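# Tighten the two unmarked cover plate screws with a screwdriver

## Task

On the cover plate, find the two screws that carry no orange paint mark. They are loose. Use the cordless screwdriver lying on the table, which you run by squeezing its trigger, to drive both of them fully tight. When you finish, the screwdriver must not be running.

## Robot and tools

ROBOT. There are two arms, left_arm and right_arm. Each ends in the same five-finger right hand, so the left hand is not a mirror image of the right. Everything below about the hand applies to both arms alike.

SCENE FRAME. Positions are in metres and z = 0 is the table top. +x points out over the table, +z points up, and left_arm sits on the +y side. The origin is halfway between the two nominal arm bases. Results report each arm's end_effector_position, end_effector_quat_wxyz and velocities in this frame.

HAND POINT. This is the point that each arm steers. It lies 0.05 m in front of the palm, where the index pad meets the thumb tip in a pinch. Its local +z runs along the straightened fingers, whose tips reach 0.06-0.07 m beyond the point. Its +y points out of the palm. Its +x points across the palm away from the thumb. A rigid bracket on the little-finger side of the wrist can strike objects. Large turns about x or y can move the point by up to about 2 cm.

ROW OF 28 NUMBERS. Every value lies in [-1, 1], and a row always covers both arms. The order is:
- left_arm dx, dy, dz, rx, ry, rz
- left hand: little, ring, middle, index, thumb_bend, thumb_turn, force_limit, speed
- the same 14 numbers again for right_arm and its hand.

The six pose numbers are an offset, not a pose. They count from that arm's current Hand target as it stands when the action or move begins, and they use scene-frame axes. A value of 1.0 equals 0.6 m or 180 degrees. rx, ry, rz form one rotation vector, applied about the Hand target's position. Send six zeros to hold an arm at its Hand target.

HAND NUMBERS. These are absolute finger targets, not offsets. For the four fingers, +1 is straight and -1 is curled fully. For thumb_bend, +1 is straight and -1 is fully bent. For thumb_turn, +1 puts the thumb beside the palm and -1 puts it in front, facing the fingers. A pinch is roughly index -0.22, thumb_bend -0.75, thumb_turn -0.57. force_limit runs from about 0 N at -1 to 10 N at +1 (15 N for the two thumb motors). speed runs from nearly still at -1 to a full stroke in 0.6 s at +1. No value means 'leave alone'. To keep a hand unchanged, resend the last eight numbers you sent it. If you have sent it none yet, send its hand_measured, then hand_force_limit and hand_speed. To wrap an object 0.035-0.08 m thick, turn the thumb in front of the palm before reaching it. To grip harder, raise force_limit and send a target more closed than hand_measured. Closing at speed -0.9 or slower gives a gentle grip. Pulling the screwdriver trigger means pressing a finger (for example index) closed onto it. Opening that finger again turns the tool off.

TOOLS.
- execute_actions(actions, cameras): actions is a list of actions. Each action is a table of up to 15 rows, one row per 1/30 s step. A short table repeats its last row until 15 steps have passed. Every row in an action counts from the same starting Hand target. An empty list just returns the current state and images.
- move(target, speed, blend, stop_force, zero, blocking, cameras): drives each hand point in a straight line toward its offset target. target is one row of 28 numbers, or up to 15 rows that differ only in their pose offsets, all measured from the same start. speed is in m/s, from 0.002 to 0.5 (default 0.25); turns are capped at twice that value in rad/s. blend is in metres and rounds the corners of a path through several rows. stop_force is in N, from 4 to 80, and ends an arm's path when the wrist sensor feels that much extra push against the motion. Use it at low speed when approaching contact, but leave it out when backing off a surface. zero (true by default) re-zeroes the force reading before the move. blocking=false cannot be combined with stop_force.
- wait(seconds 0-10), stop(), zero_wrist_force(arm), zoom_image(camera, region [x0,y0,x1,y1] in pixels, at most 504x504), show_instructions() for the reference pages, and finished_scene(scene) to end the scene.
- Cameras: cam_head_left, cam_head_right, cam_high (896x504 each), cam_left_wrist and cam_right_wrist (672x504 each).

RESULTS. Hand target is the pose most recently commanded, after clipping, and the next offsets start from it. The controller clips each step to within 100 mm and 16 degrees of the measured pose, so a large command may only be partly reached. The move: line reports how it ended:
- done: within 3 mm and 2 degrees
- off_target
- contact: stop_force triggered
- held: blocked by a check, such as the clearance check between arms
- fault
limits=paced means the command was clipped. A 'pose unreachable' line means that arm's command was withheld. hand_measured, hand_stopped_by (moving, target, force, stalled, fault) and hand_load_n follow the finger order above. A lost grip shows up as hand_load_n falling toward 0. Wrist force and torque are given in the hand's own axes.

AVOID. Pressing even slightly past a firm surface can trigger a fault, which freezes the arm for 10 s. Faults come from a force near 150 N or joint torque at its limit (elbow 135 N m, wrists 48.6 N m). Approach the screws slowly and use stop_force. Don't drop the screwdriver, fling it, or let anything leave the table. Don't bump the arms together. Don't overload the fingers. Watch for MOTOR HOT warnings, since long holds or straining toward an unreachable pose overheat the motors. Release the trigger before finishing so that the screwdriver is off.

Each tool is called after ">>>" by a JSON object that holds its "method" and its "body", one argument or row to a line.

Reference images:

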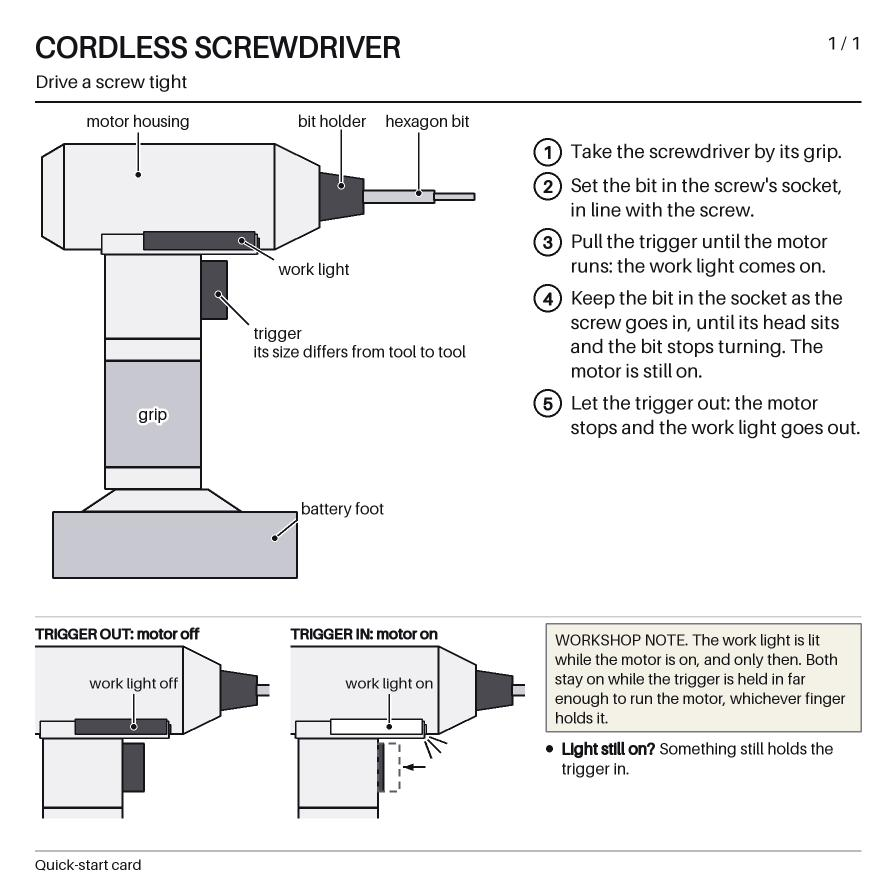

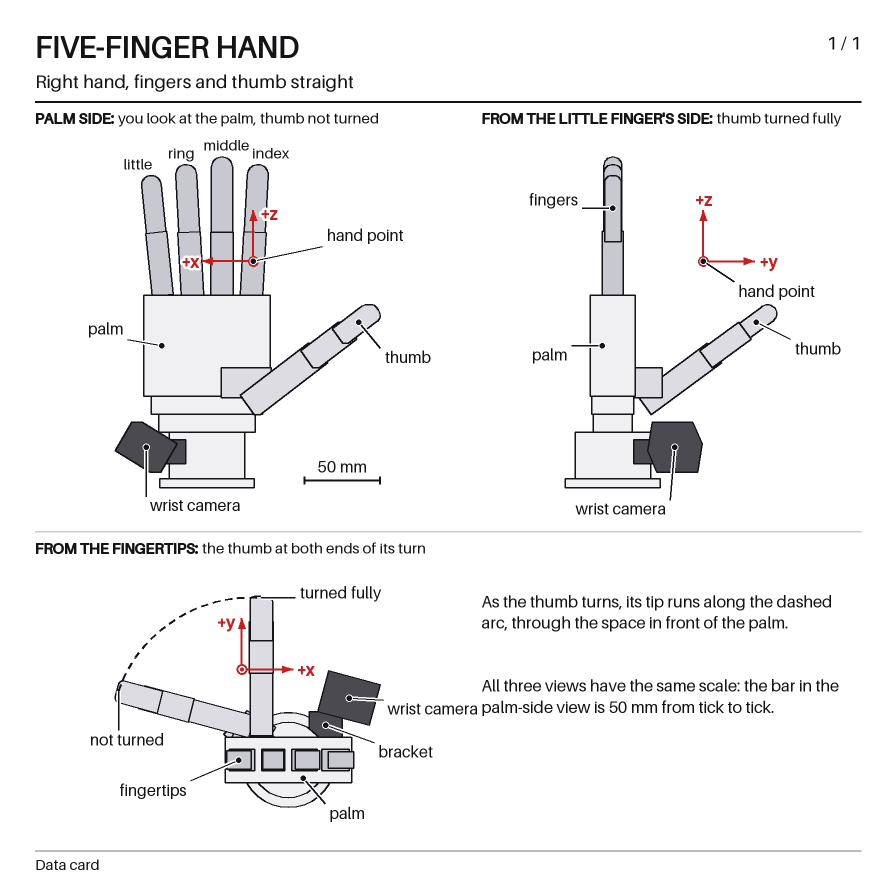

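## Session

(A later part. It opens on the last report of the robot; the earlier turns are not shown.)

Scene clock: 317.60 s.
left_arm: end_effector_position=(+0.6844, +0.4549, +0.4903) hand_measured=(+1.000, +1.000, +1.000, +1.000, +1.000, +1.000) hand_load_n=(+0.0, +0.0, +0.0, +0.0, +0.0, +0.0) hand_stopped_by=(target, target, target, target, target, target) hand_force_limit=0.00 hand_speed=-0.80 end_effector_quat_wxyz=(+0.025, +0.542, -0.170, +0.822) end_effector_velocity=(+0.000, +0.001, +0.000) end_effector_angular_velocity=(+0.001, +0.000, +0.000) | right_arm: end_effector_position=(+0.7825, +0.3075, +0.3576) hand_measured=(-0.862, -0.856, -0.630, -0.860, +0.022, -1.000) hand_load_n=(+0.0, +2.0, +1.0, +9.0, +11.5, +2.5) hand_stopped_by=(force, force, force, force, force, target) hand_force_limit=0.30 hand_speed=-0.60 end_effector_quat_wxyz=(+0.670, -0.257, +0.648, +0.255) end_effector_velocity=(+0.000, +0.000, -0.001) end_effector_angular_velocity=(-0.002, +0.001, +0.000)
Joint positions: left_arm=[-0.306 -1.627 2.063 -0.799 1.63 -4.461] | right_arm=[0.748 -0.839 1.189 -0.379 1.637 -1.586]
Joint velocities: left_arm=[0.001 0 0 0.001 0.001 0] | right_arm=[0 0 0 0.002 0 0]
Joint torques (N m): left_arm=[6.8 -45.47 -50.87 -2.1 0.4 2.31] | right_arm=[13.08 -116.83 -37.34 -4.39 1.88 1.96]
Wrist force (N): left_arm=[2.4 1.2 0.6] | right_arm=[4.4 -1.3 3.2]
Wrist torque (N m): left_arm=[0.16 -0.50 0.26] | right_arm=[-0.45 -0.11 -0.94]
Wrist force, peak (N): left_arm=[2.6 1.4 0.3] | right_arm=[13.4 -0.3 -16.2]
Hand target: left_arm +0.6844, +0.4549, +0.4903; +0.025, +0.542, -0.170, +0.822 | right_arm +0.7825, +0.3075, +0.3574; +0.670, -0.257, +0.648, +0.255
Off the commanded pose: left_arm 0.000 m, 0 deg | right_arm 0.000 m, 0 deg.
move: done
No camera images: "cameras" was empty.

>>> {"method": "move", "body": {
  "target": [0,0,0,0,0,0,1,1,1,1,1,1,0,-0.8,0,0,0,0,0,0,-0.98,-0.98,-0.98,0.4,-0.98,-1,0.3,0.3],
  "cameras": ["cam_left_wrist"]
}}

>>> {"method": "zoom_image", "body": {
  "camera": "cam_left_wrist",
  "region": [360, 280, 400, 320]
}}

Scene clock: 318.90 s.
left_arm: end_effector_position=(+0.6844, +0.4549, +0.4903) hand_measured=(+1.000, +1.000, +1.000, +1.000, +1.000, +1.000) hand_load_n=(+0.0, +0.0, +0.0, +0.0, +0.0, +0.0) hand_stopped_by=(target, target, target, target, target, target) hand_force_limit=0.00 hand_speed=-0.80 end_effector_quat_wxyz=(+0.025, +0.542, -0.170, +0.822) end_effector_velocity=(+0.000, +0.000, +0.001) end_effector_angular_velocity=(+0.000, -0.001, +0.000) | right_arm: end_effector_position=(+0.7825, +0.3075, +0.3574) hand_measured=(-0.862, -0.856, -0.630, +0.400, +0.022, -1.000) hand_load_n=(+1.0, +3.5, +1.5, +0.0, +11.0, +2.5) hand_stopped_by=(force, force, force, target, force, target) hand_force_limit=0.30 hand_speed=0.30 end_effector_quat_wxyz=(+0.670, -0.257, +0.648, +0.255) end_effector_velocity=(+0.000, +0.000, -0.002) end_effector_angular_velocity=(-0.001, +0.001, +0.000)
Joint positions: left_arm=[-0.306 -1.627 2.063 -0.799 1.63 -4.461] | right_arm=[0.748 -0.839 1.19 -0.378 1.637 -1.586]
Joint velocities: left_arm=[0 -0.001 0 0 -0.001 0] | right_arm=[0 0.001 0 0 0 0]
Joint torques (N m): left_arm=[7.83 -46.65 -49.18 -1.37 0.25 3.08] | right_arm=[14.93 -102.93 -51.48 -4.37 -0.89 1.53]
Wrist force (N): left_arm=[2.2 1.1 0.3] | right_arm=[6.9 -4.1 -3.0]
Wrist torque (N m): left_arm=[0.16 -0.47 0.25] | right_arm=[-0.05 -0.33 0.11]
Wrist force, peak (N): left_arm=[2.3 1.7 0.7] | right_arm=[7.1 -3.9 -6.1]
Hand target: left_arm +0.6844, +0.4549, +0.4903; +0.025, +0.542, -0.170, +0.822 | right_arm +0.7825, +0.3075, +0.3574; +0.670, -0.257, +0.648, +0.255
Off the commanded pose: left_arm 0.000 m, 0 deg | right_arm 0.000 m, 0 deg.
move: done
Images, in order (width x height): cam_left_wrist 672x504.

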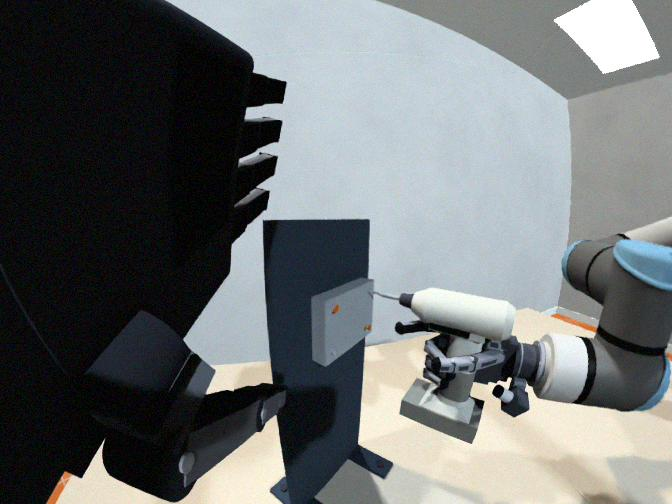

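Scaled by 12.600 from the camera's 672x504 image, which has a finer 960x720 frame.

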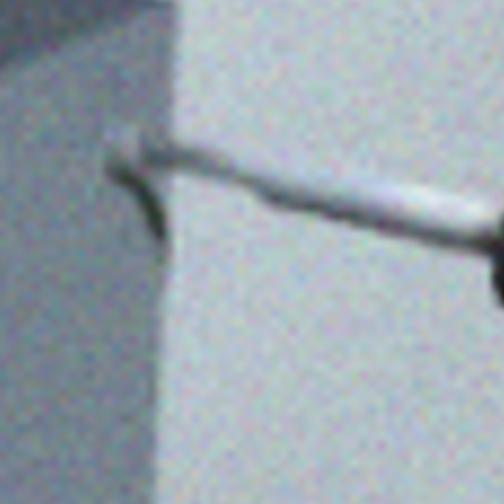

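>>> {"method": "move", "body": {
  "target": [0,0,0,0,0,0,1,1,1,1,1,1,0,-0.8,-0.041,-0.0287,0,0,0,0,-0.98,-0.98,-0.98,0.4,-0.98,-1,0.3,0.3],
  "speed": 0.06,
  "cameras": ["cam_left_wrist","cam_high"]
}}

>>> {"method": "zoom_image", "body": {
  "camera": "cam_left_wrist",
  "region": [360, 280, 400, 320]
}}

>>> {"method": "zoom_image", "body": {
  "camera": "cam_left_wrist",
  "region": [310, 275, 400, 365]
}}

>>> {"method": "zoom_image", "body": {
  "camera": "cam_high",
  "region": [415, 160, 465, 200]
}}

Scene clock: 319.87 s.
left_arm: end_effector_position=(+0.6844, +0.4549, +0.4903) hand_measured=(+1.000, +1.000, +1.000, +1.000, +1.000, +1.000) hand_load_n=(+0.0, +0.0, +0.0, +0.0, +0.0, +0.0) hand_stopped_by=(target, target, target, target, target, target) hand_force_limit=0.00 hand_speed=-0.80 end_effector_quat_wxyz=(+0.025, +0.542, -0.170, +0.822) end_effector_velocity=(+0.000, +0.000, +0.000) end_effector_angular_velocity=(+0.000, -0.001, +0.000) | right_arm: end_effector_position=(+0.7578, +0.2904, +0.3575) hand_measured=(-0.862, -0.856, -0.630, +0.400, +0.022, -1.000) hand_load_n=(+1.5, +4.5, +1.5, +0.0, +9.5, +2.5) hand_stopped_by=(force, force, force, target, force, target) hand_force_limit=0.30 hand_speed=0.30 end_effector_quat_wxyz=(+0.670, -0.257, +0.648, +0.256) end_effector_velocity=(+0.001, +0.001, -0.001) end_effector_angular_velocity=(-0.002, +0.001, +0.000)
Joint positions: left_arm=[-0.306 -1.627 2.063 -0.799 1.63 -4.461] | right_arm=[0.755 -0.884 1.27 -0.413 1.644 -1.586]
Joint velocities: left_arm=[0 0 0 -0.001 0 0] | right_arm=[0 0.004 -0.004 0.003 0 0]
Joint torques (N m): left_arm=[8.91 -46.62 -50.69 -1.72 0.4 3.25] | right_arm=[-9.03 -102.76 -51.97 -1.31 -0.32 -2.08]
Wrist force (N): left_arm=[2.4 1.5 0.4] | right_arm=[8.0 -1.6 -1.9]
Wrist torque (N m): left_arm=[0.23 -0.50 0.28] | right_arm=[-0.31 -0.18 0.08]
Wrist force, peak (N): left_arm=[2.6 1.2 0.6] | right_arm=[8.3 -1.0 -3.3]
Hand target: left_arm +0.6844, +0.4549, +0.4903; +0.025, +0.542, -0.170, +0.822 | right_arm +0.7579, +0.2903, +0.3574; +0.670, -0.257, +0.648, +0.255
Off the commanded pose: left_arm 0.000 m, 0 deg | right_arm 0.000 m, 0 deg.
move: done
Images, in order (width x height): cam_high 896x504, cam_left_wrist 672x504.

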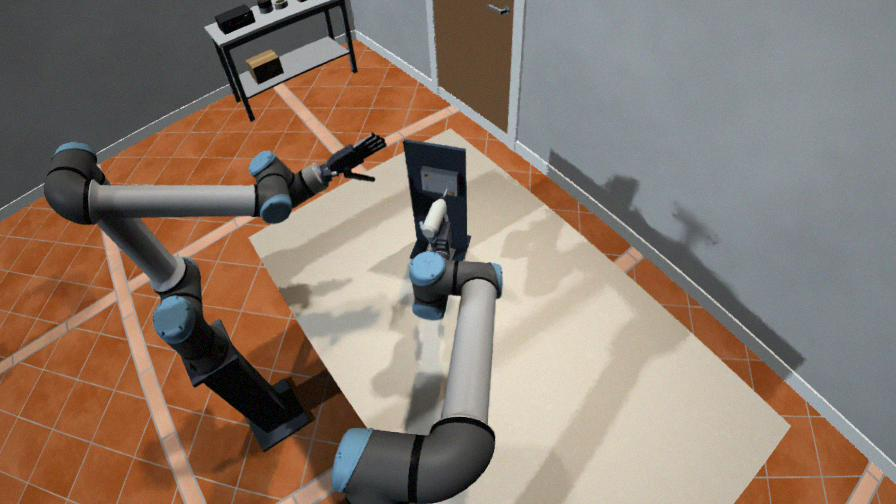

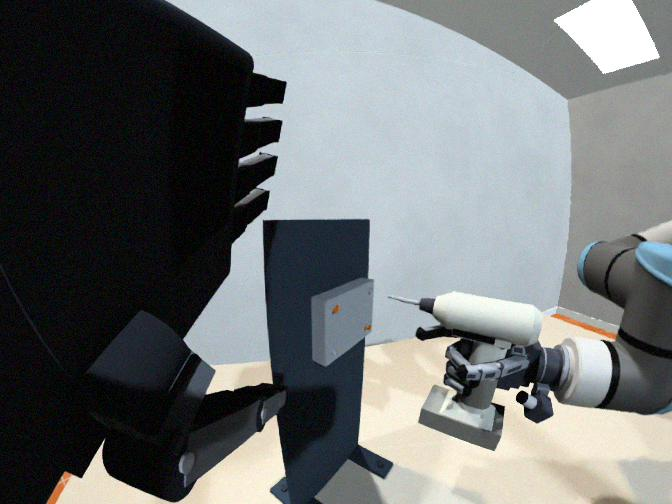

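Scaled by 12.600 from the camera's 672x504 image, which has a finer 960x720 frame.

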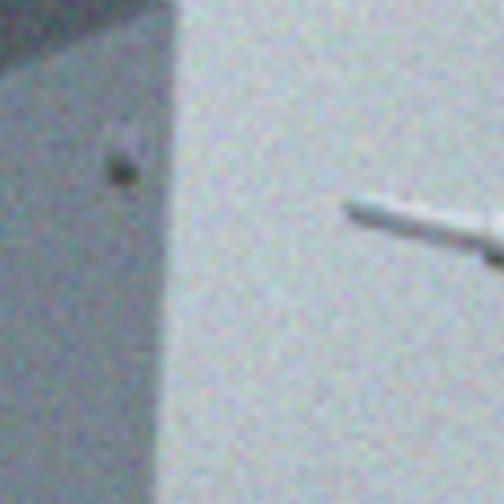

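Scaled by 5.600 from the camera's 672x504 image, which has a finer 960x720 frame.

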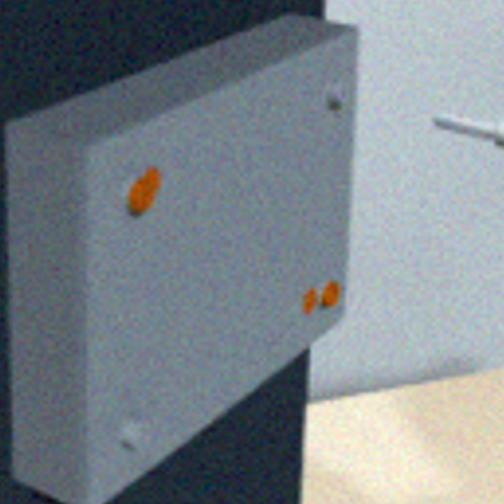

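Scaled by 10.080.

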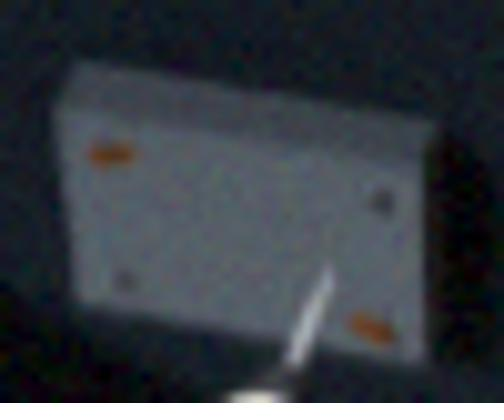

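>>> {"method": "move", "body": {
  "target": [0,0,0,0,0,0,1,1,1,1,1,1,0,-0.8,0.0373,0.0261,0,0,0,0,-0.98,-0.98,-0.98,0.4,-0.98,-1,0.3,0.3],
  "speed": 0.06,
  "cameras": ["cam_left_wrist","cam_high"]
}}

>>> {"method": "zoom_image", "body": {
  "camera": "cam_left_wrist",
  "region": [360, 280, 400, 320]
}}

>>> {"method": "move", "body": {
  "target": [0,0,0,0,0,0,1,1,1,1,1,1,0,-0.8,0.0082,0.00574,0,0,0,0,-0.98,-0.98,-0.98,0.4,-0.98,-1,0.3,0.3],
  "speed": 0.006,
  "stop_force": 6,
  "cameras": []
}}

Scene clock: 321.33 s.
left_arm: end_effector_position=(+0.6844, +0.4549, +0.4903) hand_measured=(+1.000, +1.000, +1.000, +1.000, +1.000, +1.000) hand_load_n=(+0.0, +0.0, +0.0, +0.0, +0.0, +0.0) hand_stopped_by=(target, target, target, target, target, target) hand_force_limit=0.00 hand_speed=-0.80 end_effector_quat_wxyz=(+0.025, +0.542, -0.170, +0.822) end_effector_velocity=(+0.000, +0.001, +0.000) end_effector_angular_velocity=(+0.000, +0.000, +0.001) | right_arm: end_effector_position=(+0.7804, +0.3059, +0.3573) hand_measured=(-0.862, -0.856, -0.630, +0.400, +0.022, -1.000) hand_load_n=(+1.5, +4.0, +2.0, +0.0, +9.0, +2.5) hand_stopped_by=(force, force, force, target, force, target) hand_force_limit=0.30 hand_speed=0.30 end_effector_quat_wxyz=(+0.670, -0.257, +0.648, +0.255) end_effector_velocity=(+0.001, +0.000, -0.003) end_effector_angular_velocity=(+0.000, +0.001, -0.001)
Joint positions: left_arm=[-0.306 -1.627 2.063 -0.799 1.63 -4.461] | right_arm=[0.749 -0.843 1.197 -0.382 1.638 -1.586]
Joint velocities: left_arm=[0.001 0 0 0 0 0.001] | right_arm=[0 0.002 0.001 -0.002 0.001 0]
Joint torques (N m): left_arm=[7.86 -45.34 -50.88 -1.75 0.34 2.57] | right_arm=[8.79 -122.67 -41.54 -7.36 1.19 2.1]
Wrist force (N): left_arm=[2.2 1.5 0.5] | right_arm=[8.0 -1.8 -2.3]
Wrist torque (N m): left_arm=[0.23 -0.47 0.26] | right_arm=[-0.32 -0.16 0.08]
Wrist force, peak (N): left_arm=[2.6 1.3 0.2] | right_arm=[8.3 -1.5 -3.3]
Hand target: left_arm +0.6844, +0.4549, +0.4903; +0.025, +0.542, -0.170, +0.822 | right_arm +0.7803, +0.3060, +0.3574; +0.670, -0.257, +0.648, +0.255
Off the commanded pose: left_arm 0.000 m, 0 deg | right_arm 0.000 m, 0 deg.
move: done
Images, in order (width x height): cam_high 896x504, cam_left_wrist 672x504.

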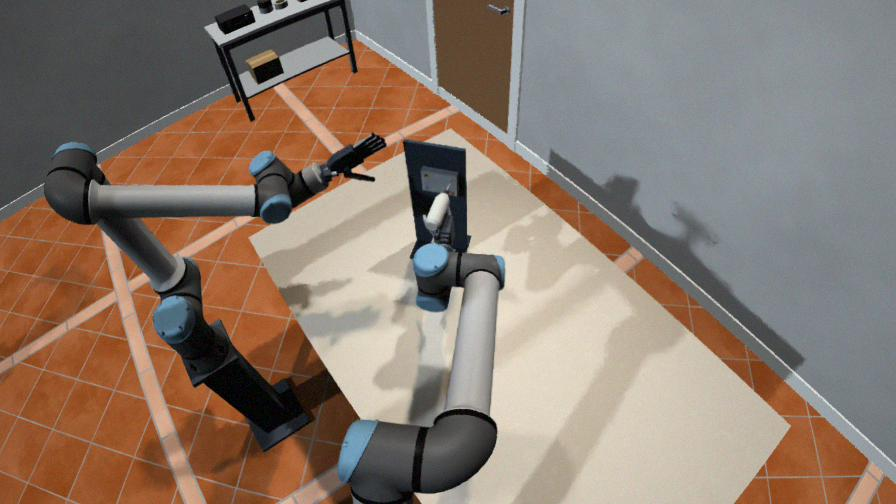

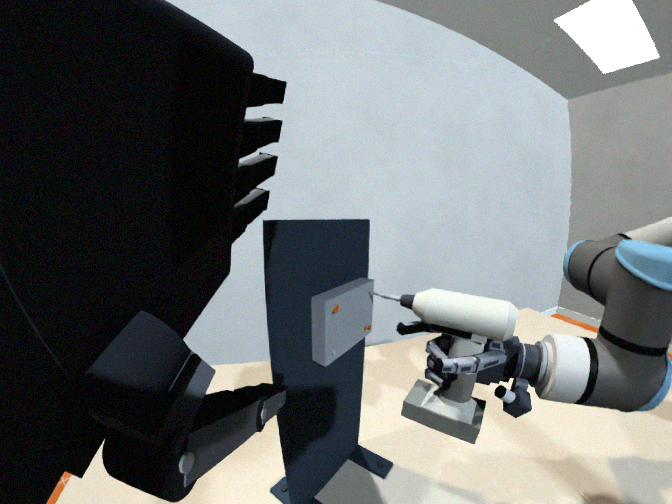

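Scaled by 12.600 from the camera's 672x504 image, which has a finer 960x720 frame.

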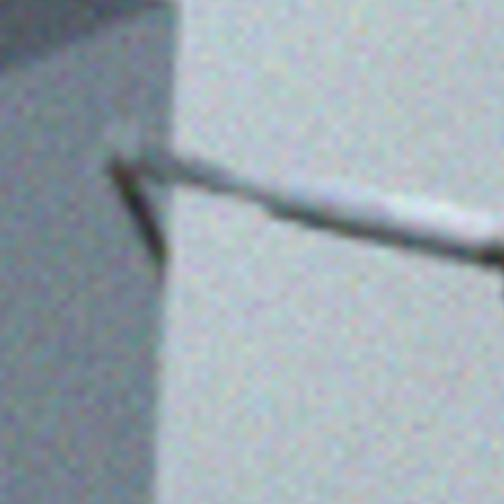

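Scene clock: 322.40 s.
left_arm: end_effector_position=(+0.6844, +0.4549, +0.4903) hand_measured=(+1.000, +1.000, +1.000, +1.000, +1.000, +1.000) hand_load_n=(+0.5, +0.0, +0.0, +0.0, +0.0, +0.0) hand_stopped_by=(target, target, target, target, target, target) hand_force_limit=0.00 hand_speed=-0.80 end_effector_quat_wxyz=(+0.025, +0.542, -0.170, +0.822) end_effector_velocity=(+0.000, +0.001, +0.000) end_effector_angular_velocity=(+0.001, +0.000, +0.001) | right_arm: end_effector_position=(+0.7813, +0.3068, +0.3575) hand_measured=(-0.862, -0.856, -0.630, +0.400, +0.022, -1.000) hand_load_n=(+2.0, +4.5, +1.5, +0.0, +9.5, +2.0) hand_stopped_by=(force, force, force, target, force, target) hand_force_limit=0.30 hand_speed=0.30 end_effector_quat_wxyz=(+0.670, -0.257, +0.648, +0.255) end_effector_velocity=(+0.000, +0.000, +0.002) end_effector_angular_velocity=(+0.001, -0.001, +0.000)
Joint positions: left_arm=[-0.306 -1.627 2.063 -0.799 1.63 -4.461] | right_arm=[0.749 -0.841 1.193 -0.38 1.637 -1.586]
Joint velocities: left_arm=[0.001 0 0 0 0 0] | right_arm=[0 -0.001 0 0.001 0 0]
Joint torques (N m): left_arm=[7.4 -46.95 -50.4 -2.04 0.29 2.7] | right_arm=[1.33 -122.66 -42.02 -6.61 1.85 2.1]
Wrist force (N): left_arm=[1.9 1.4 0.7] | right_arm=[8.2 -1.0 -3.7]
Wrist torque (N m): left_arm=[0.20 -0.43 0.24] | right_arm=[-0.28 -0.26 0.07]
Wrist force, peak (N): left_arm=[2.7 1.2 0.5] | right_arm=[9.9 -0.3 -10.4]
Hand target: left_arm +0.6844, +0.4549, +0.4903; +0.025, +0.542, -0.170, +0.822 | right_arm +0.7813, +0.3068, +0.3575; +0.670, -0.257, +0.648, +0.256
Off the commanded pose: left_arm 0.000 m, 0 deg | right_arm 0.005 m, 0 deg.
move: contact (right_arm)
No camera images: "cameras" was empty.

>>> {"method": "move", "body": {
  "target": [0,0,0,0,0,0,1,1,1,1,1,1,0,-0.8,0.0004,0.0003,0,0,0,0,-0.98,-0.98,-0.98,-0.9,-0.98,-1,0.3,-0.6],
  "speed": 0.006,
  "cameras": ["cam_left_wrist","cam_high"]
}}

>>> {"method": "zoom_image", "body": {
  "camera": "cam_left_wrist",
  "region": [360, 280, 400, 320]
}}

Scene clock: 324.70 s.
left_arm: end_effector_position=(+0.6844, +0.4549, +0.4903) hand_measured=(+1.000, +1.000, +1.000, +1.000, +1.000, +1.000) hand_load_n=(+0.0, +0.0, +0.0, +0.0, +0.0, +0.0) hand_stopped_by=(target, target, target, target, target, target) hand_force_limit=0.00 hand_speed=-0.80 end_effector_quat_wxyz=(+0.025, +0.542, -0.170, +0.822) end_effector_velocity=(+0.000, +0.000, +0.000) end_effector_angular_velocity=(+0.000, +0.000, +0.000) | right_arm: end_effector_position=(+0.7815, +0.3070, +0.3575) hand_measured=(-0.862, -0.856, -0.630, -0.862, +0.022, -1.000) hand_load_n=(+1.5, +3.5, +1.5, +10.5, +10.0, +2.0) hand_stopped_by=(force, force, force, force, force, target) hand_force_limit=0.30 hand_speed=-0.60 end_effector_quat_wxyz=(+0.670, -0.257, +0.648, +0.256) end_effector_velocity=(+0.000, +0.000, -0.002) end_effector_angular_velocity=(-0.002, +0.002, +0.000)
Joint positions: left_arm=[-0.306 -1.627 2.063 -0.799 1.63 -4.461] | right_arm=[0.749 -0.84 1.192 -0.38 1.637 -1.586]
Joint velocities: left_arm=[0 0 0 0.001 0 0] | right_arm=[0 0.002 0 0.001 0 0]
Joint torques (N m): left_arm=[8.66 -45.34 -50.38 -1.42 0.2 3.33] | right_arm=[-14.67 -105.84 -51.75 -6.77 -0.52 2.09]
Wrist force (N): left_arm=[2.5 1.3 0.4] | right_arm=[8.1 -1.5 -3.0]
Wrist torque (N m): left_arm=[0.19 -0.52 0.28] | right_arm=[-0.25 -0.18 0.08]
Wrist force, peak (N): left_arm=[2.7 1.5 0.4] | right_arm=[10.4 -0.5 -13.3]
Hand target: left_arm +0.6844, +0.4549, +0.4903; +0.025, +0.542, -0.170, +0.822 | right_arm +0.7815, +0.3070, +0.3575; +0.670, -0.257, +0.648, +0.256
Off the commanded pose: left_arm 0.000 m, 0 deg | right_arm 0.000 m, 0 deg.
move: done
Images, in order (width x height): cam_high 896x504, cam_left_wrist 672x504.

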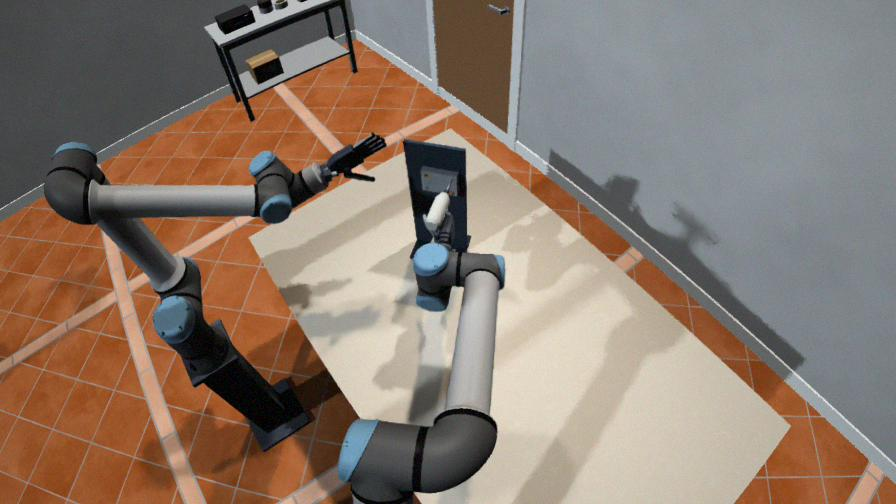

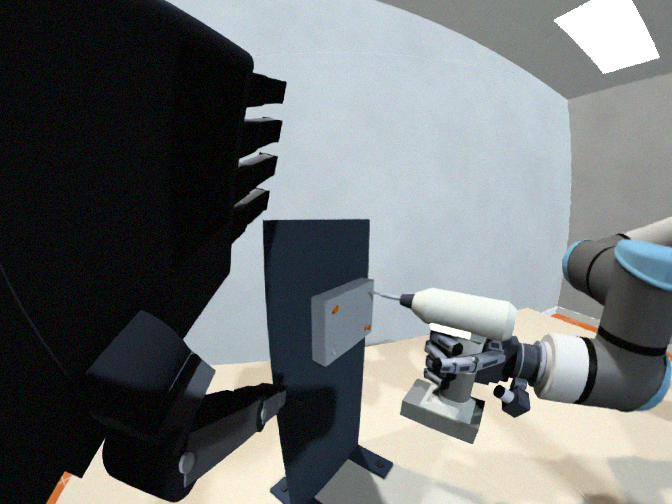

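Scaled by 12.600 from the camera's 672x504 image, which has a finer 960x720 frame.

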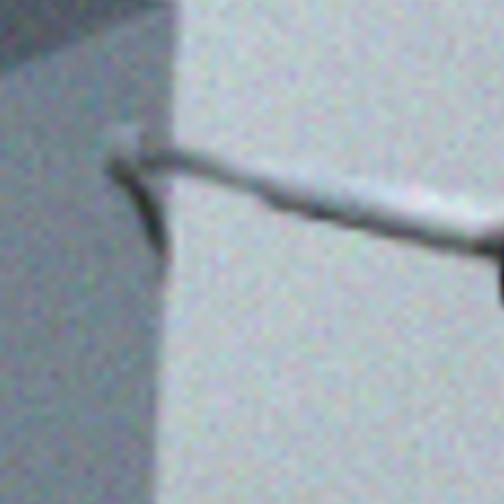

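>>> {"method": "move", "body": {
  "target": [0,0,0,0,0,0,1,1,1,1,1,1,0,-0.8,0.0068,0.00478,0,0,0,0,-0.98,-0.98,-0.98,-0.9,-0.98,-1,0.3,-0.6],
  "speed": 0.003,
  "stop_force": 9,
  "cameras": []
}}

Scene clock: 326.17 s.
left_arm: end_effector_position=(+0.6844, +0.4549, +0.4903) hand_measured=(+1.000, +1.000, +1.000, +1.000, +1.000, +1.000) hand_load_n=(+0.0, +0.0, +0.0, +0.0, +0.0, +0.0) hand_stopped_by=(target, target, target, target, target, target) hand_force_limit=0.00 hand_speed=-0.80 end_effector_quat_wxyz=(+0.025, +0.542, -0.170, +0.822) end_effector_velocity=(+0.000, -0.001, -0.001) end_effector_angular_velocity=(+0.001, +0.001, -0.001) | right_arm: end_effector_position=(+0.7823, +0.3075, +0.3575) hand_measured=(-0.862, -0.856, -0.630, -0.862, +0.022, -1.000) hand_load_n=(+1.0, +2.5, +0.5, +8.5, +11.5, +1.5) hand_stopped_by=(force, force, force, force, force, target) hand_force_limit=0.30 hand_speed=-0.60 end_effector_quat_wxyz=(+0.670, -0.257, +0.648, +0.255) end_effector_velocity=(+0.000, +0.000, +0.000) end_effector_angular_velocity=(+0.000, +0.000, +0.000)
Joint positions: left_arm=[-0.306 -1.627 2.063 -0.799 1.63 -4.461] | right_arm=[0.748 -0.839 1.19 -0.379 1.637 -1.586]
Joint velocities: left_arm=[-0.001 0.001 0 0 0 0] | right_arm=[0 0 0 0 0 0]
Joint torques (N m): left_arm=[6.56 -44.7 -49.29 -1.66 0.61 2.81] | right_arm=[-11.22 -119.06 -48.17 -6.42 1.99 2.05]
Wrist force (N): left_arm=[2.1 0.9 0.5] | right_arm=[9.9 -0.9 -11.3]
Wrist torque (N m): left_arm=[0.14 -0.45 0.24] | right_arm=[0.02 -0.24 0.12]
Wrist force, peak (N): left_arm=[2.6 1.1 0.5] | right_arm=[10.7 0.3 -15.2]
Hand target: left_arm +0.6844, +0.4549, +0.4903; +0.025, +0.542, -0.170, +0.822 | right_arm +0.7823, +0.3075, +0.3575; +0.670, -0.257, +0.648, +0.255
Off the commanded pose: left_arm 0.000 m, 0 deg | right_arm 0.004 m, 0 deg.
move: contact (right_arm)
No camera images: "cameras" was empty.

>>> {"method": "move", "body": {
  "target": [0,0,0,0,0,0,1,1,1,1,1,1,0,-0.8,0.0004,0.0003,0.001,0,0,0,-0.98,-0.98,-0.98,-0.9,-0.98,-1,0.3,-0.6],
  "speed": 0.003,
  "cameras": []
}}

Scene clock: 327.03 s.
left_arm: end_effector_position=(+0.6844, +0.4549, +0.4903) hand_measured=(+1.000, +1.000, +1.000, +1.000, +1.000, +1.000) hand_load_n=(+0.0, +0.0, +0.0, +0.0, +0.5, +0.0) hand_stopped_by=(target, target, target, target, target, target) hand_force_limit=0.00 hand_speed=-0.80 end_effector_quat_wxyz=(+0.025, +0.542, -0.170, +0.822) end_effector_velocity=(+0.000, +0.000, +0.001) end_effector_angular_velocity=(-0.002, -0.001, +0.000) | right_arm: end_effector_position=(+0.7825, +0.3077, +0.3581) hand_measured=(-0.862, -0.856, -0.630, -0.862, +0.022, -1.000) hand_load_n=(+0.0, +2.0, +1.0, +9.0, +11.5, +2.0) hand_stopped_by=(force, force, force, force, force, target) hand_force_limit=0.30 hand_speed=-0.60 end_effector_quat_wxyz=(+0.670, -0.257, +0.648, +0.255) end_effector_velocity=(+0.000, +0.000, -0.002) end_effector_angular_velocity=(-0.001, +0.001, +0.000)
Joint positions: left_arm=[-0.306 -1.627 2.063 -0.799 1.63 -4.461] | right_arm=[0.748 -0.839 1.189 -0.377 1.637 -1.586]
Joint velocities: left_arm=[0 -0.001 0 0 0 -0.002] | right_arm=[0 0.001 0 0 0 0]
Joint torques (N m): left_arm=[6.71 -45.91 -50.84 -1.93 0.04 2.81] | right_arm=[-17.61 -108.32 -59.41 -4.71 0.09 2.03]
Wrist force (N): left_arm=[2.2 1.3 0.2] | right_arm=[12.9 -0.1 -13.5]
Wrist torque (N m): left_arm=[0.21 -0.47 0.26] | right_arm=[0.21 -0.02 -0.64]
Wrist force, peak (N): left_arm=[2.8 1.0 0.5] | right_arm=[13.0 0.3 -20.1]
Hand target: left_arm +0.6844, +0.4549, +0.4903; +0.025, +0.542, -0.170, +0.822 | right_arm +0.7825, +0.3077, +0.3581; +0.670, -0.257, +0.648, +0.255
Off the commanded pose: left_arm 0.000 m, 0 deg | right_arm 0.000 m, 0 deg.
move: done
No camera images: "cameras" was empty.

>>> {"method": "wait", "body": {
  "seconds": 1,
  "cameras": ["cam_left_wrist","cam_high"]
}}

>>> {"method": "zoom_image", "body": {
  "camera": "cam_left_wrist",
  "region": [350, 275, 470, 375]
}}

>>> {"method": "zoom_image", "body": {
  "camera": "cam_left_wrist",
  "region": [360, 280, 400, 320]
}}

Scene clock: 328.17 s.
left_arm: end_effector_position=(+0.6844, +0.4549, +0.4903) hand_measured=(+1.000, +1.000, +1.000, +1.000, +1.000, +1.000) hand_load_n=(+0.0, +0.0, +0.0, +0.0, +0.0, +0.0) hand_stopped_by=(target, target, target, target, target, target) hand_force_limit=0.00 hand_speed=-0.80 end_effector_quat_wxyz=(+0.025, +0.542, -0.170, +0.822) end_effector_velocity=(+0.000, +0.000, +0.000) end_effector_angular_velocity=(-0.001, -0.001, +0.000) | right_arm: end_effector_position=(+0.7825, +0.3077, +0.3581) hand_measured=(-0.862, -0.856, -0.630, -0.862, +0.022, -1.000) hand_load_n=(+0.0, +2.5, +1.0, +9.0, +12.0, +2.0) hand_stopped_by=(force, force, force, force, force, target) hand_force_limit=0.30 hand_speed=-0.60 end_effector_quat_wxyz=(+0.670, -0.257, +0.648, +0.255) end_effector_velocity=(+0.000, +0.000, +0.000) end_effector_angular_velocity=(+0.000, +0.000, +0.000)
Joint positions: left_arm=[-0.306 -1.627 2.063 -0.799 1.63 -4.461] | right_arm=[0.748 -0.839 1.189 -0.377 1.637 -1.586]
Joint velocities: left_arm=[0 0 0 -0.001 -0.001 0] | right_arm=[0 0 0 -0.001 0 0]
Joint torques (N m): left_arm=[6.24 -46.17 -51.3 -1.61 0.28 2.84] | right_arm=[-19.39 -108.97 -56.52 -7.65 -0.24 2.28]
Wrist force (N): left_arm=[2.2 1.3 0.6] | right_arm=[13.2 0.0 -14.2]
Wrist torque (N m): left_arm=[0.18 -0.47 0.26] | right_arm=[0.22 -0.11 -0.63]
Wrist force, peak (N): left_arm=[2.7 1.2 0.3] | right_arm=[13.1 0.0 -14.4]
Hand target: left_arm +0.6844, +0.4549, +0.4903; +0.025, +0.542, -0.170, +0.822 | right_arm +0.7825, +0.3077, +0.3581; +0.670, -0.257, +0.648, +0.255
Off the commanded pose: left_arm 0.000 m, 0 deg | right_arm 0.000 m, 0 deg.
wait: 1.00 s; at rest by 0.03 s
Images, in order (width x height): cam_high 896x504, cam_left_wrist 672x504.

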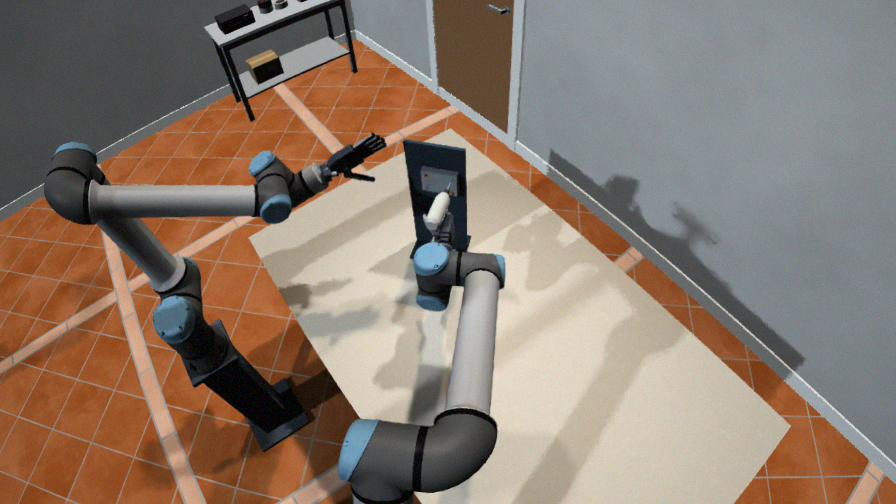

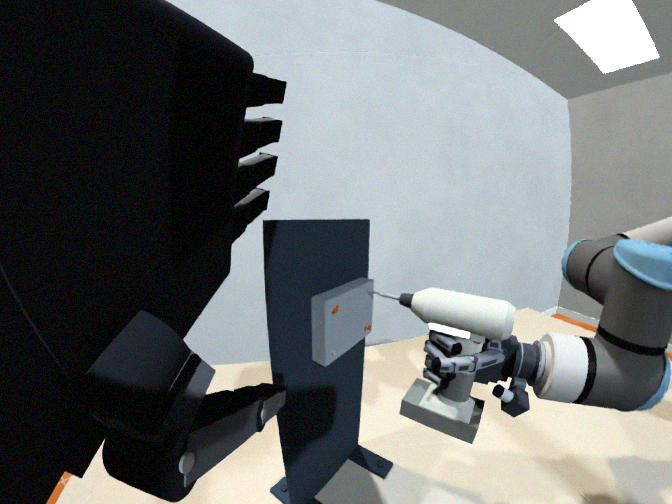

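Scaled by 4.200 from the camera's 672x504 image, which has a finer 960x720 frame.

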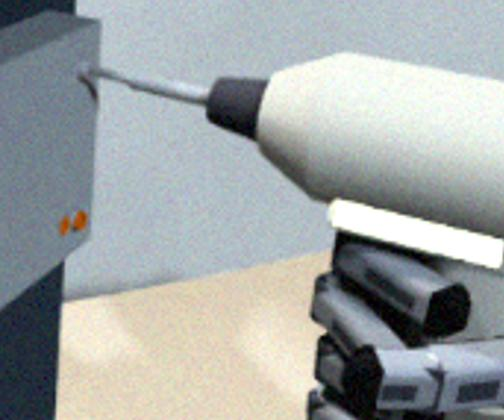

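Scaled by 12.600 from the camera's 672x504 image, which has a finer 960x720 frame.

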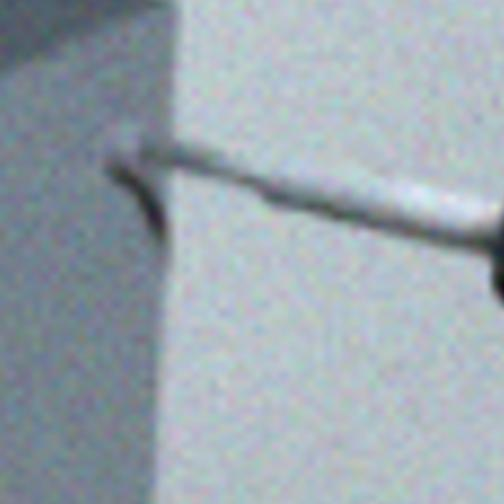

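>>> {"method": "move", "body": {
  "target": [0,0,0,0,0,0,1,1,1,1,1,1,0,-0.8,-0.00546,-0.00382,0,0,0,0,-0.98,-0.98,-0.98,0.4,-0.98,-1,0.3,0.3],
  "speed": 0.03,
  "cameras": []
}}

>>> {"method": "move", "body": {
  "target": [0,0,0,0,0,0,1,1,1,1,1,1,0,-0.8,0.00191,-0.00273,-0.0025,0,0,0,-0.98,-0.98,-0.98,-0.9,-0.98,-1,0.3,-0.6],
  "speed": 0.03,
  "cameras": []
}}

>>> {"method": "move", "body": {
  "target": [0,0,0,0,0,0,1,1,1,1,1,1,0,-0.8,0.00956,0.00669,0,0,0,0,-0.98,-0.98,-0.98,-0.9,-0.98,-1,0.3,-0.6],
  "speed": 0.007,
  "stop_force": 6,
  "cameras": []
}}

Scene clock: 329.77 s.
left_arm: end_effector_position=(+0.6844, +0.4549, +0.4903) hand_measured=(+1.000, +1.000, +1.000, +1.000, +1.000, +1.000) hand_load_n=(+0.0, +0.0, +0.0, +0.0, +0.0, +0.0) hand_stopped_by=(target, target, target, target, target, target) hand_force_limit=0.00 hand_speed=-0.80 end_effector_quat_wxyz=(+0.025, +0.542, -0.170, +0.822) end_effector_velocity=(+0.000, +0.001, -0.001) end_effector_angular_velocity=(+0.000, +0.001, +0.000) | right_arm: end_effector_position=(+0.7792, +0.3054, +0.3581) hand_measured=(-0.862, -0.856, -0.630, +0.400, +0.022, -1.000) hand_load_n=(+1.0, +4.5, +2.0, +0.0, +9.0, +2.0) hand_stopped_by=(force, force, force, target, force, target) hand_force_limit=0.30 hand_speed=0.30 end_effector_quat_wxyz=(+0.670, -0.257, +0.648, +0.256) end_effector_velocity=(+0.000, +0.000, +0.004) end_effector_angular_velocity=(+0.002, -0.003, +0.000)
Joint positions: left_arm=[-0.306 -1.627 2.063 -0.799 1.63 -4.461] | right_arm=[0.749 -0.845 1.2 -0.382 1.638 -1.586]
Joint velocities: left_arm=[0.001 0.001 0 0 0.001 -0.001] | right_arm=[0 -0.002 -0.001 0 0 0]
Joint torques (N m): left_arm=[5.79 -46.66 -50.53 -2.26 0.2 3.3] | right_arm=[15.15 -106.6 -52.87 -4.04 1.73 0.11]
Wrist force (N): left_arm=[2.3 1.4 0.4] | right_arm=[8.0 -1.5 -2.4]
Wrist torque (N m): left_arm=[0.22 -0.48 0.27] | right_arm=[-0.27 -0.15 0.08]
Wrist force, peak (N): left_arm=[2.4 1.7 0.2] | right_arm=[12.8 0.0 -14.6]
Hand target: left_arm +0.6844, +0.4549, +0.4903; +0.025, +0.542, -0.170, +0.822 | right_arm +0.7793, +0.3054, +0.3581; +0.670, -0.257, +0.648, +0.255
Off the commanded pose: left_arm 0.000 m, 0 deg | right_arm 0.000 m, 0 deg.
move: done
No camera images: "cameras" was empty.

Scene clock: 331.93 s.
left_arm: end_effector_position=(+0.6844, +0.4549, +0.4903) hand_measured=(+1.000, +1.000, +1.000, +1.000, +1.000, +1.000) hand_load_n=(+0.0, +0.0, +0.0, +0.0, +0.0, +0.0) hand_stopped_by=(target, target, target, target, target, target) hand_force_limit=0.00 hand_speed=-0.80 end_effector_quat_wxyz=(+0.025, +0.542, -0.170, +0.822) end_effector_velocity=(+0.000, +0.001, -0.001) end_effector_angular_velocity=(-0.001, +0.002, +0.001) | right_arm: end_effector_position=(+0.7804, +0.3037, +0.3566) hand_measured=(-0.862, -0.856, -0.630, -0.860, +0.022, -1.000) hand_load_n=(+1.0, +3.5, +1.0, +11.5, +10.5, +1.5) hand_stopped_by=(force, force, force, force, force, target) hand_force_limit=0.30 hand_speed=-0.60 end_effector_quat_wxyz=(+0.670, -0.257, +0.648, +0.255) end_effector_velocity=(+0.000, +0.000, -0.002) end_effector_angular_velocity=(-0.001, +0.001, +0.000)
Joint positions: left_arm=[-0.306 -1.627 2.063 -0.799 1.63 -4.461] | right_arm=[0.747 -0.845 1.203 -0.385 1.636 -1.586]
Joint velocities: left_arm=[0.001 0.001 0 0.001 0 -0.001] | right_arm=[0 0.002 0 0 0 0]
Joint torques (N m): left_arm=[8.41 -45.68 -49.11 -1.47 0.31 2.81] | right_arm=[-0.94 -122.34 -51.42 -2.08 1.17 1.98]
Wrist force (N): left_arm=[2.0 1.3 0.3] | right_arm=[8.1 -1.1 -2.3]
Wrist torque (N m): left_arm=[0.19 -0.44 0.25] | right_arm=[-0.23 -0.19 0.10]
Wrist force, peak (N): left_arm=[2.5 1.7 0.4] | right_arm=[8.4 -1.4 -2.5]
Hand target: left_arm +0.6844, +0.4549, +0.4903; +0.025, +0.542, -0.170, +0.822 | right_arm +0.7804, +0.3038, +0.3565; +0.670, -0.257, +0.648, +0.255
Off the commanded pose: left_arm 0.000 m, 0 deg | right_arm 0.000 m, 0 deg.
move: done
No camera images: "cameras" was empty.

Scene clock: 333.23 s.
left_arm: end_effector_position=(+0.6844, +0.4549, +0.4903) hand_measured=(+1.000, +1.000, +1.000, +1.000, +1.000, +1.000) hand_load_n=(+0.0, +0.0, +0.0, +0.0, +0.0, +0.0) hand_stopped_by=(target, target, target, target, target, target) hand_force_limit=0.00 hand_speed=-0.80 end_effector_quat_wxyz=(+0.025, +0.542, -0.170, +0.822) end_effector_velocity=(+0.000, -0.001, +0.000) end_effector_angular_velocity=(+0.001, +0.000, -0.001) | right_arm: end_effector_position=(+0.7826, +0.3053, +0.3566) hand_measured=(-0.862, -0.856, -0.630, -0.860, +0.022, -1.000) hand_load_n=(+1.0, +3.0, +1.5, +10.0, +11.0, +1.5) hand_stopped_by=(force, force, force, force, force, target) hand_force_limit=0.30 hand_speed=-0.60 end_effector_quat_wxyz=(+0.670, -0.257, +0.648, +0.255) end_effector_velocity=(+0.000, +0.000, +0.003) end_effector_angular_velocity=(+0.002, -0.002, +0.000)
Joint positions: left_arm=[-0.306 -1.627 2.063 -0.799 1.63 -4.461] | right_arm=[0.747 -0.841 1.196 -0.382 1.635 -1.586]
Joint velocities: left_arm=[-0.001 0 0 0 0.001 0.001] | right_arm=[0 -0.002 0 -0.001 0 0]
Joint torques (N m): left_arm=[4.82 -44.18 -48.96 -1.85 0.12 2.65] | right_arm=[6.96 -123.34 -41.8 -6.47 1.5 2.15]
Wrist force (N): left_arm=[2.0 1.1 0.7] | right_arm=[8.1 -1.2 -2.8]
Wrist torque (N m): left_arm=[0.14 -0.45 0.25] | right_arm=[-0.22 -0.16 0.09]
Wrist force, peak (N): left_arm=[2.5 1.4 0.6] | right_arm=[9.0 -1.2 -12.1]
Hand target: left_arm +0.6844, +0.4549, +0.4903; +0.025, +0.542, -0.170, +0.822 | right_arm +0.7825, +0.3053, +0.3566; +0.670, -0.257, +0.648, +0.256
Off the commanded pose: left_arm 0.000 m, 0 deg | right_arm 0.004 m, 0 deg.
move: contact (right_arm)
No camera images: "cameras" was empty.

>>> {"method": "move", "body": {
  "target": [0,0,0,0,0,0,1,1,1,1,1,1,0,-0.8,-0.0042,-0.0029,0,0,0,0,-0.98,-0.98,-0.98,-0.9,-0.98,-1,0.3,-0.6],
  "speed": 0.03,
  "cameras": []
}}

>>> {"method": "move", "body": {
  "target": [
    [0,0,0,0,0,0,1,1,1,1,1,1,0,-0.8,-0.00191,0.00273,0.0018,0,0,0,-0.98,-0.98,-0.98,-0.9,-0.98,-1,0.3,-0.6],
    [0,0,0,0,0,0,1,1,1,1,1,1,0,-0.8,0.00900,0.0104,0.0018,0,0,0,-0.98,-0.98,-0.98,-0.9,-0.98,-1,0.3,-0.6]
  ],
  "speed": 0.008,
  "stop_force": 10,
  "cameras": []
}}

Scene clock: 334.20 s.
left_arm: end_effector_position=(+0.6844, +0.4549, +0.4903) hand_measured=(+1.000, +1.000, +1.000, +1.000, +1.000, +1.000) hand_load_n=(+0.0, +0.0, +0.0, +0.0, +0.0, +0.0) hand_stopped_by=(target, target, target, target, target, target) hand_force_limit=0.00 hand_speed=-0.80 end_effector_quat_wxyz=(+0.025, +0.542, -0.170, +0.822) end_effector_velocity=(+0.000, +0.000, +0.000) end_effector_angular_velocity=(+0.000, +0.000, +0.000) | right_arm: end_effector_position=(+0.7800, +0.3035, +0.3566) hand_measured=(-0.862, -0.856, -0.630, -0.860, +0.022, -1.000) hand_load_n=(+1.0, +3.0, +1.5, +10.5, +11.0, +1.5) hand_stopped_by=(force, force, force, force, force, target) hand_force_limit=0.30 hand_speed=-0.60 end_effector_quat_wxyz=(+0.670, -0.257, +0.648, +0.256) end_effector_velocity=(+0.001, +0.000, -0.001) end_effector_angular_velocity=(-0.001, +0.000, -0.001)
Joint positions: left_arm=[-0.306 -1.627 2.063 -0.799 1.63 -4.461] | right_arm=[0.747 -0.846 1.204 -0.386 1.636 -1.586]
Joint velocities: left_arm=[-0.001 0 0 0 0 0] | right_arm=[0 0.001 -0.001 0 0 0]
Joint torques (N m): left_arm=[7.23 -48.08 -49.15 -2.13 0.09 3.24] | right_arm=[13.58 -110.51 -50.72 -5.93 2.07 0.9]
Wrist force (N): left_arm=[2.2 1.4 0.7] | right_arm=[8.2 -1.7 -2.5]
Wrist torque (N m): left_arm=[0.19 -0.47 0.26] | right_arm=[-0.30 -0.19 0.09]
Wrist force, peak (N): left_arm=[2.8 1.4 0.5] | right_arm=[8.3 -1.6 -2.4]
Hand target: left_arm +0.6844, +0.4549, +0.4903; +0.025, +0.542, -0.170, +0.822 | right_arm +0.7800, +0.3035, +0.3566; +0.670, -0.257, +0.648, +0.256
Off the commanded pose: left_arm 0.000 m, 0 deg | right_arm 0.000 m, 0 deg.
move: done
No camera images: "cameras" was empty.

Scene clock: 336.40 s.
left_arm: end_effector_position=(+0.6844, +0.4549, +0.4903) hand_measured=(+1.000, +1.000, +1.000, +1.000, +1.000, +1.000) hand_load_n=(+0.0, -0.5, +0.5, +0.0, +0.0, -0.5) hand_stopped_by=(target, target, target, target, target, target) hand_force_limit=0.00 hand_speed=-0.80 end_effector_quat_wxyz=(+0.025, +0.542, -0.170, +0.822) end_effector_velocity=(+0.000, +0.000, +0.000) end_effector_angular_velocity=(+0.002, -0.001, +0.000) | right_arm: end_effector_position=(+0.7816, +0.3072, +0.3576) hand_measured=(-0.862, -0.856, -0.630, -0.860, +0.022, -1.000) hand_load_n=(+1.0, +3.0, +1.0, +9.0, +12.0, +0.5) hand_stopped_by=(force, force, force, force, force, target) hand_force_limit=0.30 hand_speed=-0.60 end_effector_quat_wxyz=(+0.670, -0.257, +0.648, +0.256) end_effector_velocity=(+0.000, +0.000, -0.001) end_effector_angular_velocity=(+0.000, +0.001, +0.000)
Joint positions: left_arm=[-0.306 -1.627 2.063 -0.799 1.63 -4.461] | right_arm=[0.749 -0.84 1.192 -0.379 1.637 -1.586]
Joint velocities: left_arm=[0 0 0 -0.001 0.001 0.002] | right_arm=[0 0.001 0 0 0 0]
Joint torques (N m): left_arm=[6.35 -44 -49.5 -2.12 0.13 2.82] | right_arm=[13.81 -122.4 -43.96 -6.31 1.21 -0.96]
Wrist force (N): left_arm=[1.9 1.1 0.0] | right_arm=[8.2 -1.6 -5.4]
Wrist torque (N m): left_arm=[0.18 -0.41 0.23] | right_arm=[-0.13 -0.22 0.09]
Wrist force, peak (N): left_arm=[2.6 1.4 0.4] | right_arm=[9.6 -1.1 -16.9]
Hand target: left_arm +0.6844, +0.4549, +0.4903; +0.025, +0.542, -0.170, +0.822 | right_arm +0.7816, +0.3072, +0.3576; +0.670, -0.257, +0.648, +0.256
Off the commanded pose: left_arm 0.000 m, 0 deg | right_arm 0.005 m, 0 deg.
move: contact (right_arm); path passed 1 of 2 targets
No camera images: "cameras" was empty.

>>> {"method": "move", "body": {
  "target": [0,0,0,0,0,0,1,1,1,1,1,1,0,-0.8,0.0008,0.0006,0.001,0,0,0,-0.98,-0.98,-0.98,-0.9,-0.98,-1,0.3,-0.6],
  "speed": 0.003,
  "cameras": []
}}

Scene clock: 337.23 s.
left_arm: end_effector_position=(+0.6844, +0.4549, +0.4903) hand_measured=(+1.000, +1.000, +1.000, +1.000, +1.000, +1.000) hand_load_n=(+0.0, +0.0, +0.0, +0.0, +0.0, +0.0) hand_stopped_by=(target, target, target, target, target, target) hand_force_limit=0.00 hand_speed=-0.80 end_effector_quat_wxyz=(+0.025, +0.542, -0.170, +0.822) end_effector_velocity=(+0.000, +0.001, +0.001) end_effector_angular_velocity=(-0.002, +0.000, +0.001) | right_arm: end_effector_position=(+0.7820, +0.3077, +0.3582) hand_measured=(-0.862, -0.856, -0.630, -0.860, +0.022, -1.000) hand_load_n=(+2.0, +3.5, +1.0, +8.0, +12.0, +0.0) hand_stopped_by=(force, force, force, force, force, target) hand_force_limit=0.30 hand_speed=-0.60 end_effector_quat_wxyz=(+0.670, -0.257, +0.648, +0.256) end_effector_velocity=(+0.000, +0.000, -0.001) end_effector_angular_velocity=(-0.001, +0.001, +0.000)
Joint positions: left_arm=[-0.306 -1.627 2.063 -0.799 1.63 -4.461] | right_arm=[0.749 -0.839 1.189 -0.378 1.637 -1.586]
Joint velocities: left_arm=[0.001 -0.001 0 0 0 -0.002] | right_arm=[0 0.001 0 0 0 0]
Joint torques (N m): left_arm=[6.08 -42.56 -49.01 -1.73 0.48 2.58] | right_arm=[-12.84 -103.92 -58.16 -3.82 0.41 -0.73]
Wrist force (N): left_arm=[2.1 1.2 -0.2] | right_arm=[9.6 2.3 -19.5]
Wrist torque (N m): left_arm=[0.21 -0.43 0.25] | right_arm=[0.20 -0.54 0.01]
Wrist force, peak (N): left_arm=[2.3 1.5 0.6] | right_arm=[9.6 2.3 -19.5]
Hand target: left_arm +0.6844, +0.4549, +0.4903; +0.025, +0.542, -0.170, +0.822 | right_arm +0.7821, +0.3076, +0.3582; +0.670, -0.257, +0.648, +0.256
Off the commanded pose: left_arm 0.000 m, 0 deg | right_arm 0.000 m, 0 deg.
move: done
No camera images: "cameras" was empty.

>>> {"method": "move", "body": {
  "target": [0,0,0,0,0,0,1,1,1,1,1,1,0,-0.8,0.00057,-0.00082,0,0,0,0,-0.98,-0.98,-0.98,-0.9,-0.98,-1,0.3,-0.6],
  "speed": 0.003,
  "cameras": []
}}

Scene clock: 338.07 s.
left_arm: end_effector_position=(+0.6844, +0.4549, +0.4903) hand_measured=(+1.000, +1.000, +1.000, +1.000, +1.000, +1.000) hand_load_n=(+0.0, +0.0, +0.0, +0.0, +0.0, +0.0) hand_stopped_by=(target, target, target, target, target, target) hand_force_limit=0.00 hand_speed=-0.80 end_effector_quat_wxyz=(+0.025, +0.542, -0.170, +0.822) end_effector_velocity=(+0.000, -0.001, +0.000) end_effector_angular_velocity=(-0.001, +0.001, -0.002) | right_arm: end_effector_position=(+0.7824, +0.3071, +0.3582) hand_measured=(-0.862, -0.856, -0.630, -0.860, +0.022, -1.000) hand_load_n=(+2.0, +3.5, +0.5, +7.5, +12.0, +0.0) hand_stopped_by=(force, force, force, force, force, target) hand_force_limit=0.30 hand_speed=-0.60 end_effector_quat_wxyz=(+0.670, -0.257, +0.648, +0.256) end_effector_velocity=(+0.000, +0.000, -0.002) end_effector_angular_velocity=(-0.001, +0.001, +0.000)
Joint positions: left_arm=[-0.306 -1.627 2.063 -0.799 1.63 -4.461] | right_arm=[0.748 -0.84 1.19 -0.378 1.637 -1.586]
Joint velocities: left_arm=[-0.001 0 0 0 0.001 -0.001] | right_arm=[0 0.001 0 0 0 0]
Joint torques (N m): left_arm=[8.98 -44.46 -48.81 -2.22 -0.04 3] | right_arm=[-18.57 -120.48 -46.37 -7.84 -0.15 0.61]
Wrist force (N): left_arm=[2.3 1.2 0.5] | right_arm=[8.9 1.1 -17.8]
Wrist torque (N m): left_arm=[0.16 -0.48 0.25] | right_arm=[0.30 -0.64 0.05]
Wrist force, peak (N): left_arm=[2.7 1.3 0.1] | right_arm=[10.0 2.7 -20.0]
Hand target: left_arm +0.6844, +0.4549, +0.4903; +0.025, +0.542, -0.170, +0.822 | right_arm +0.7824, +0.3071, +0.3582; +0.670, -0.257, +0.648, +0.256
Off the commanded pose: left_arm 0.000 m, 0 deg | right_arm 0.000 m, 0 deg.
move: done
No camera images: "cameras" was empty.


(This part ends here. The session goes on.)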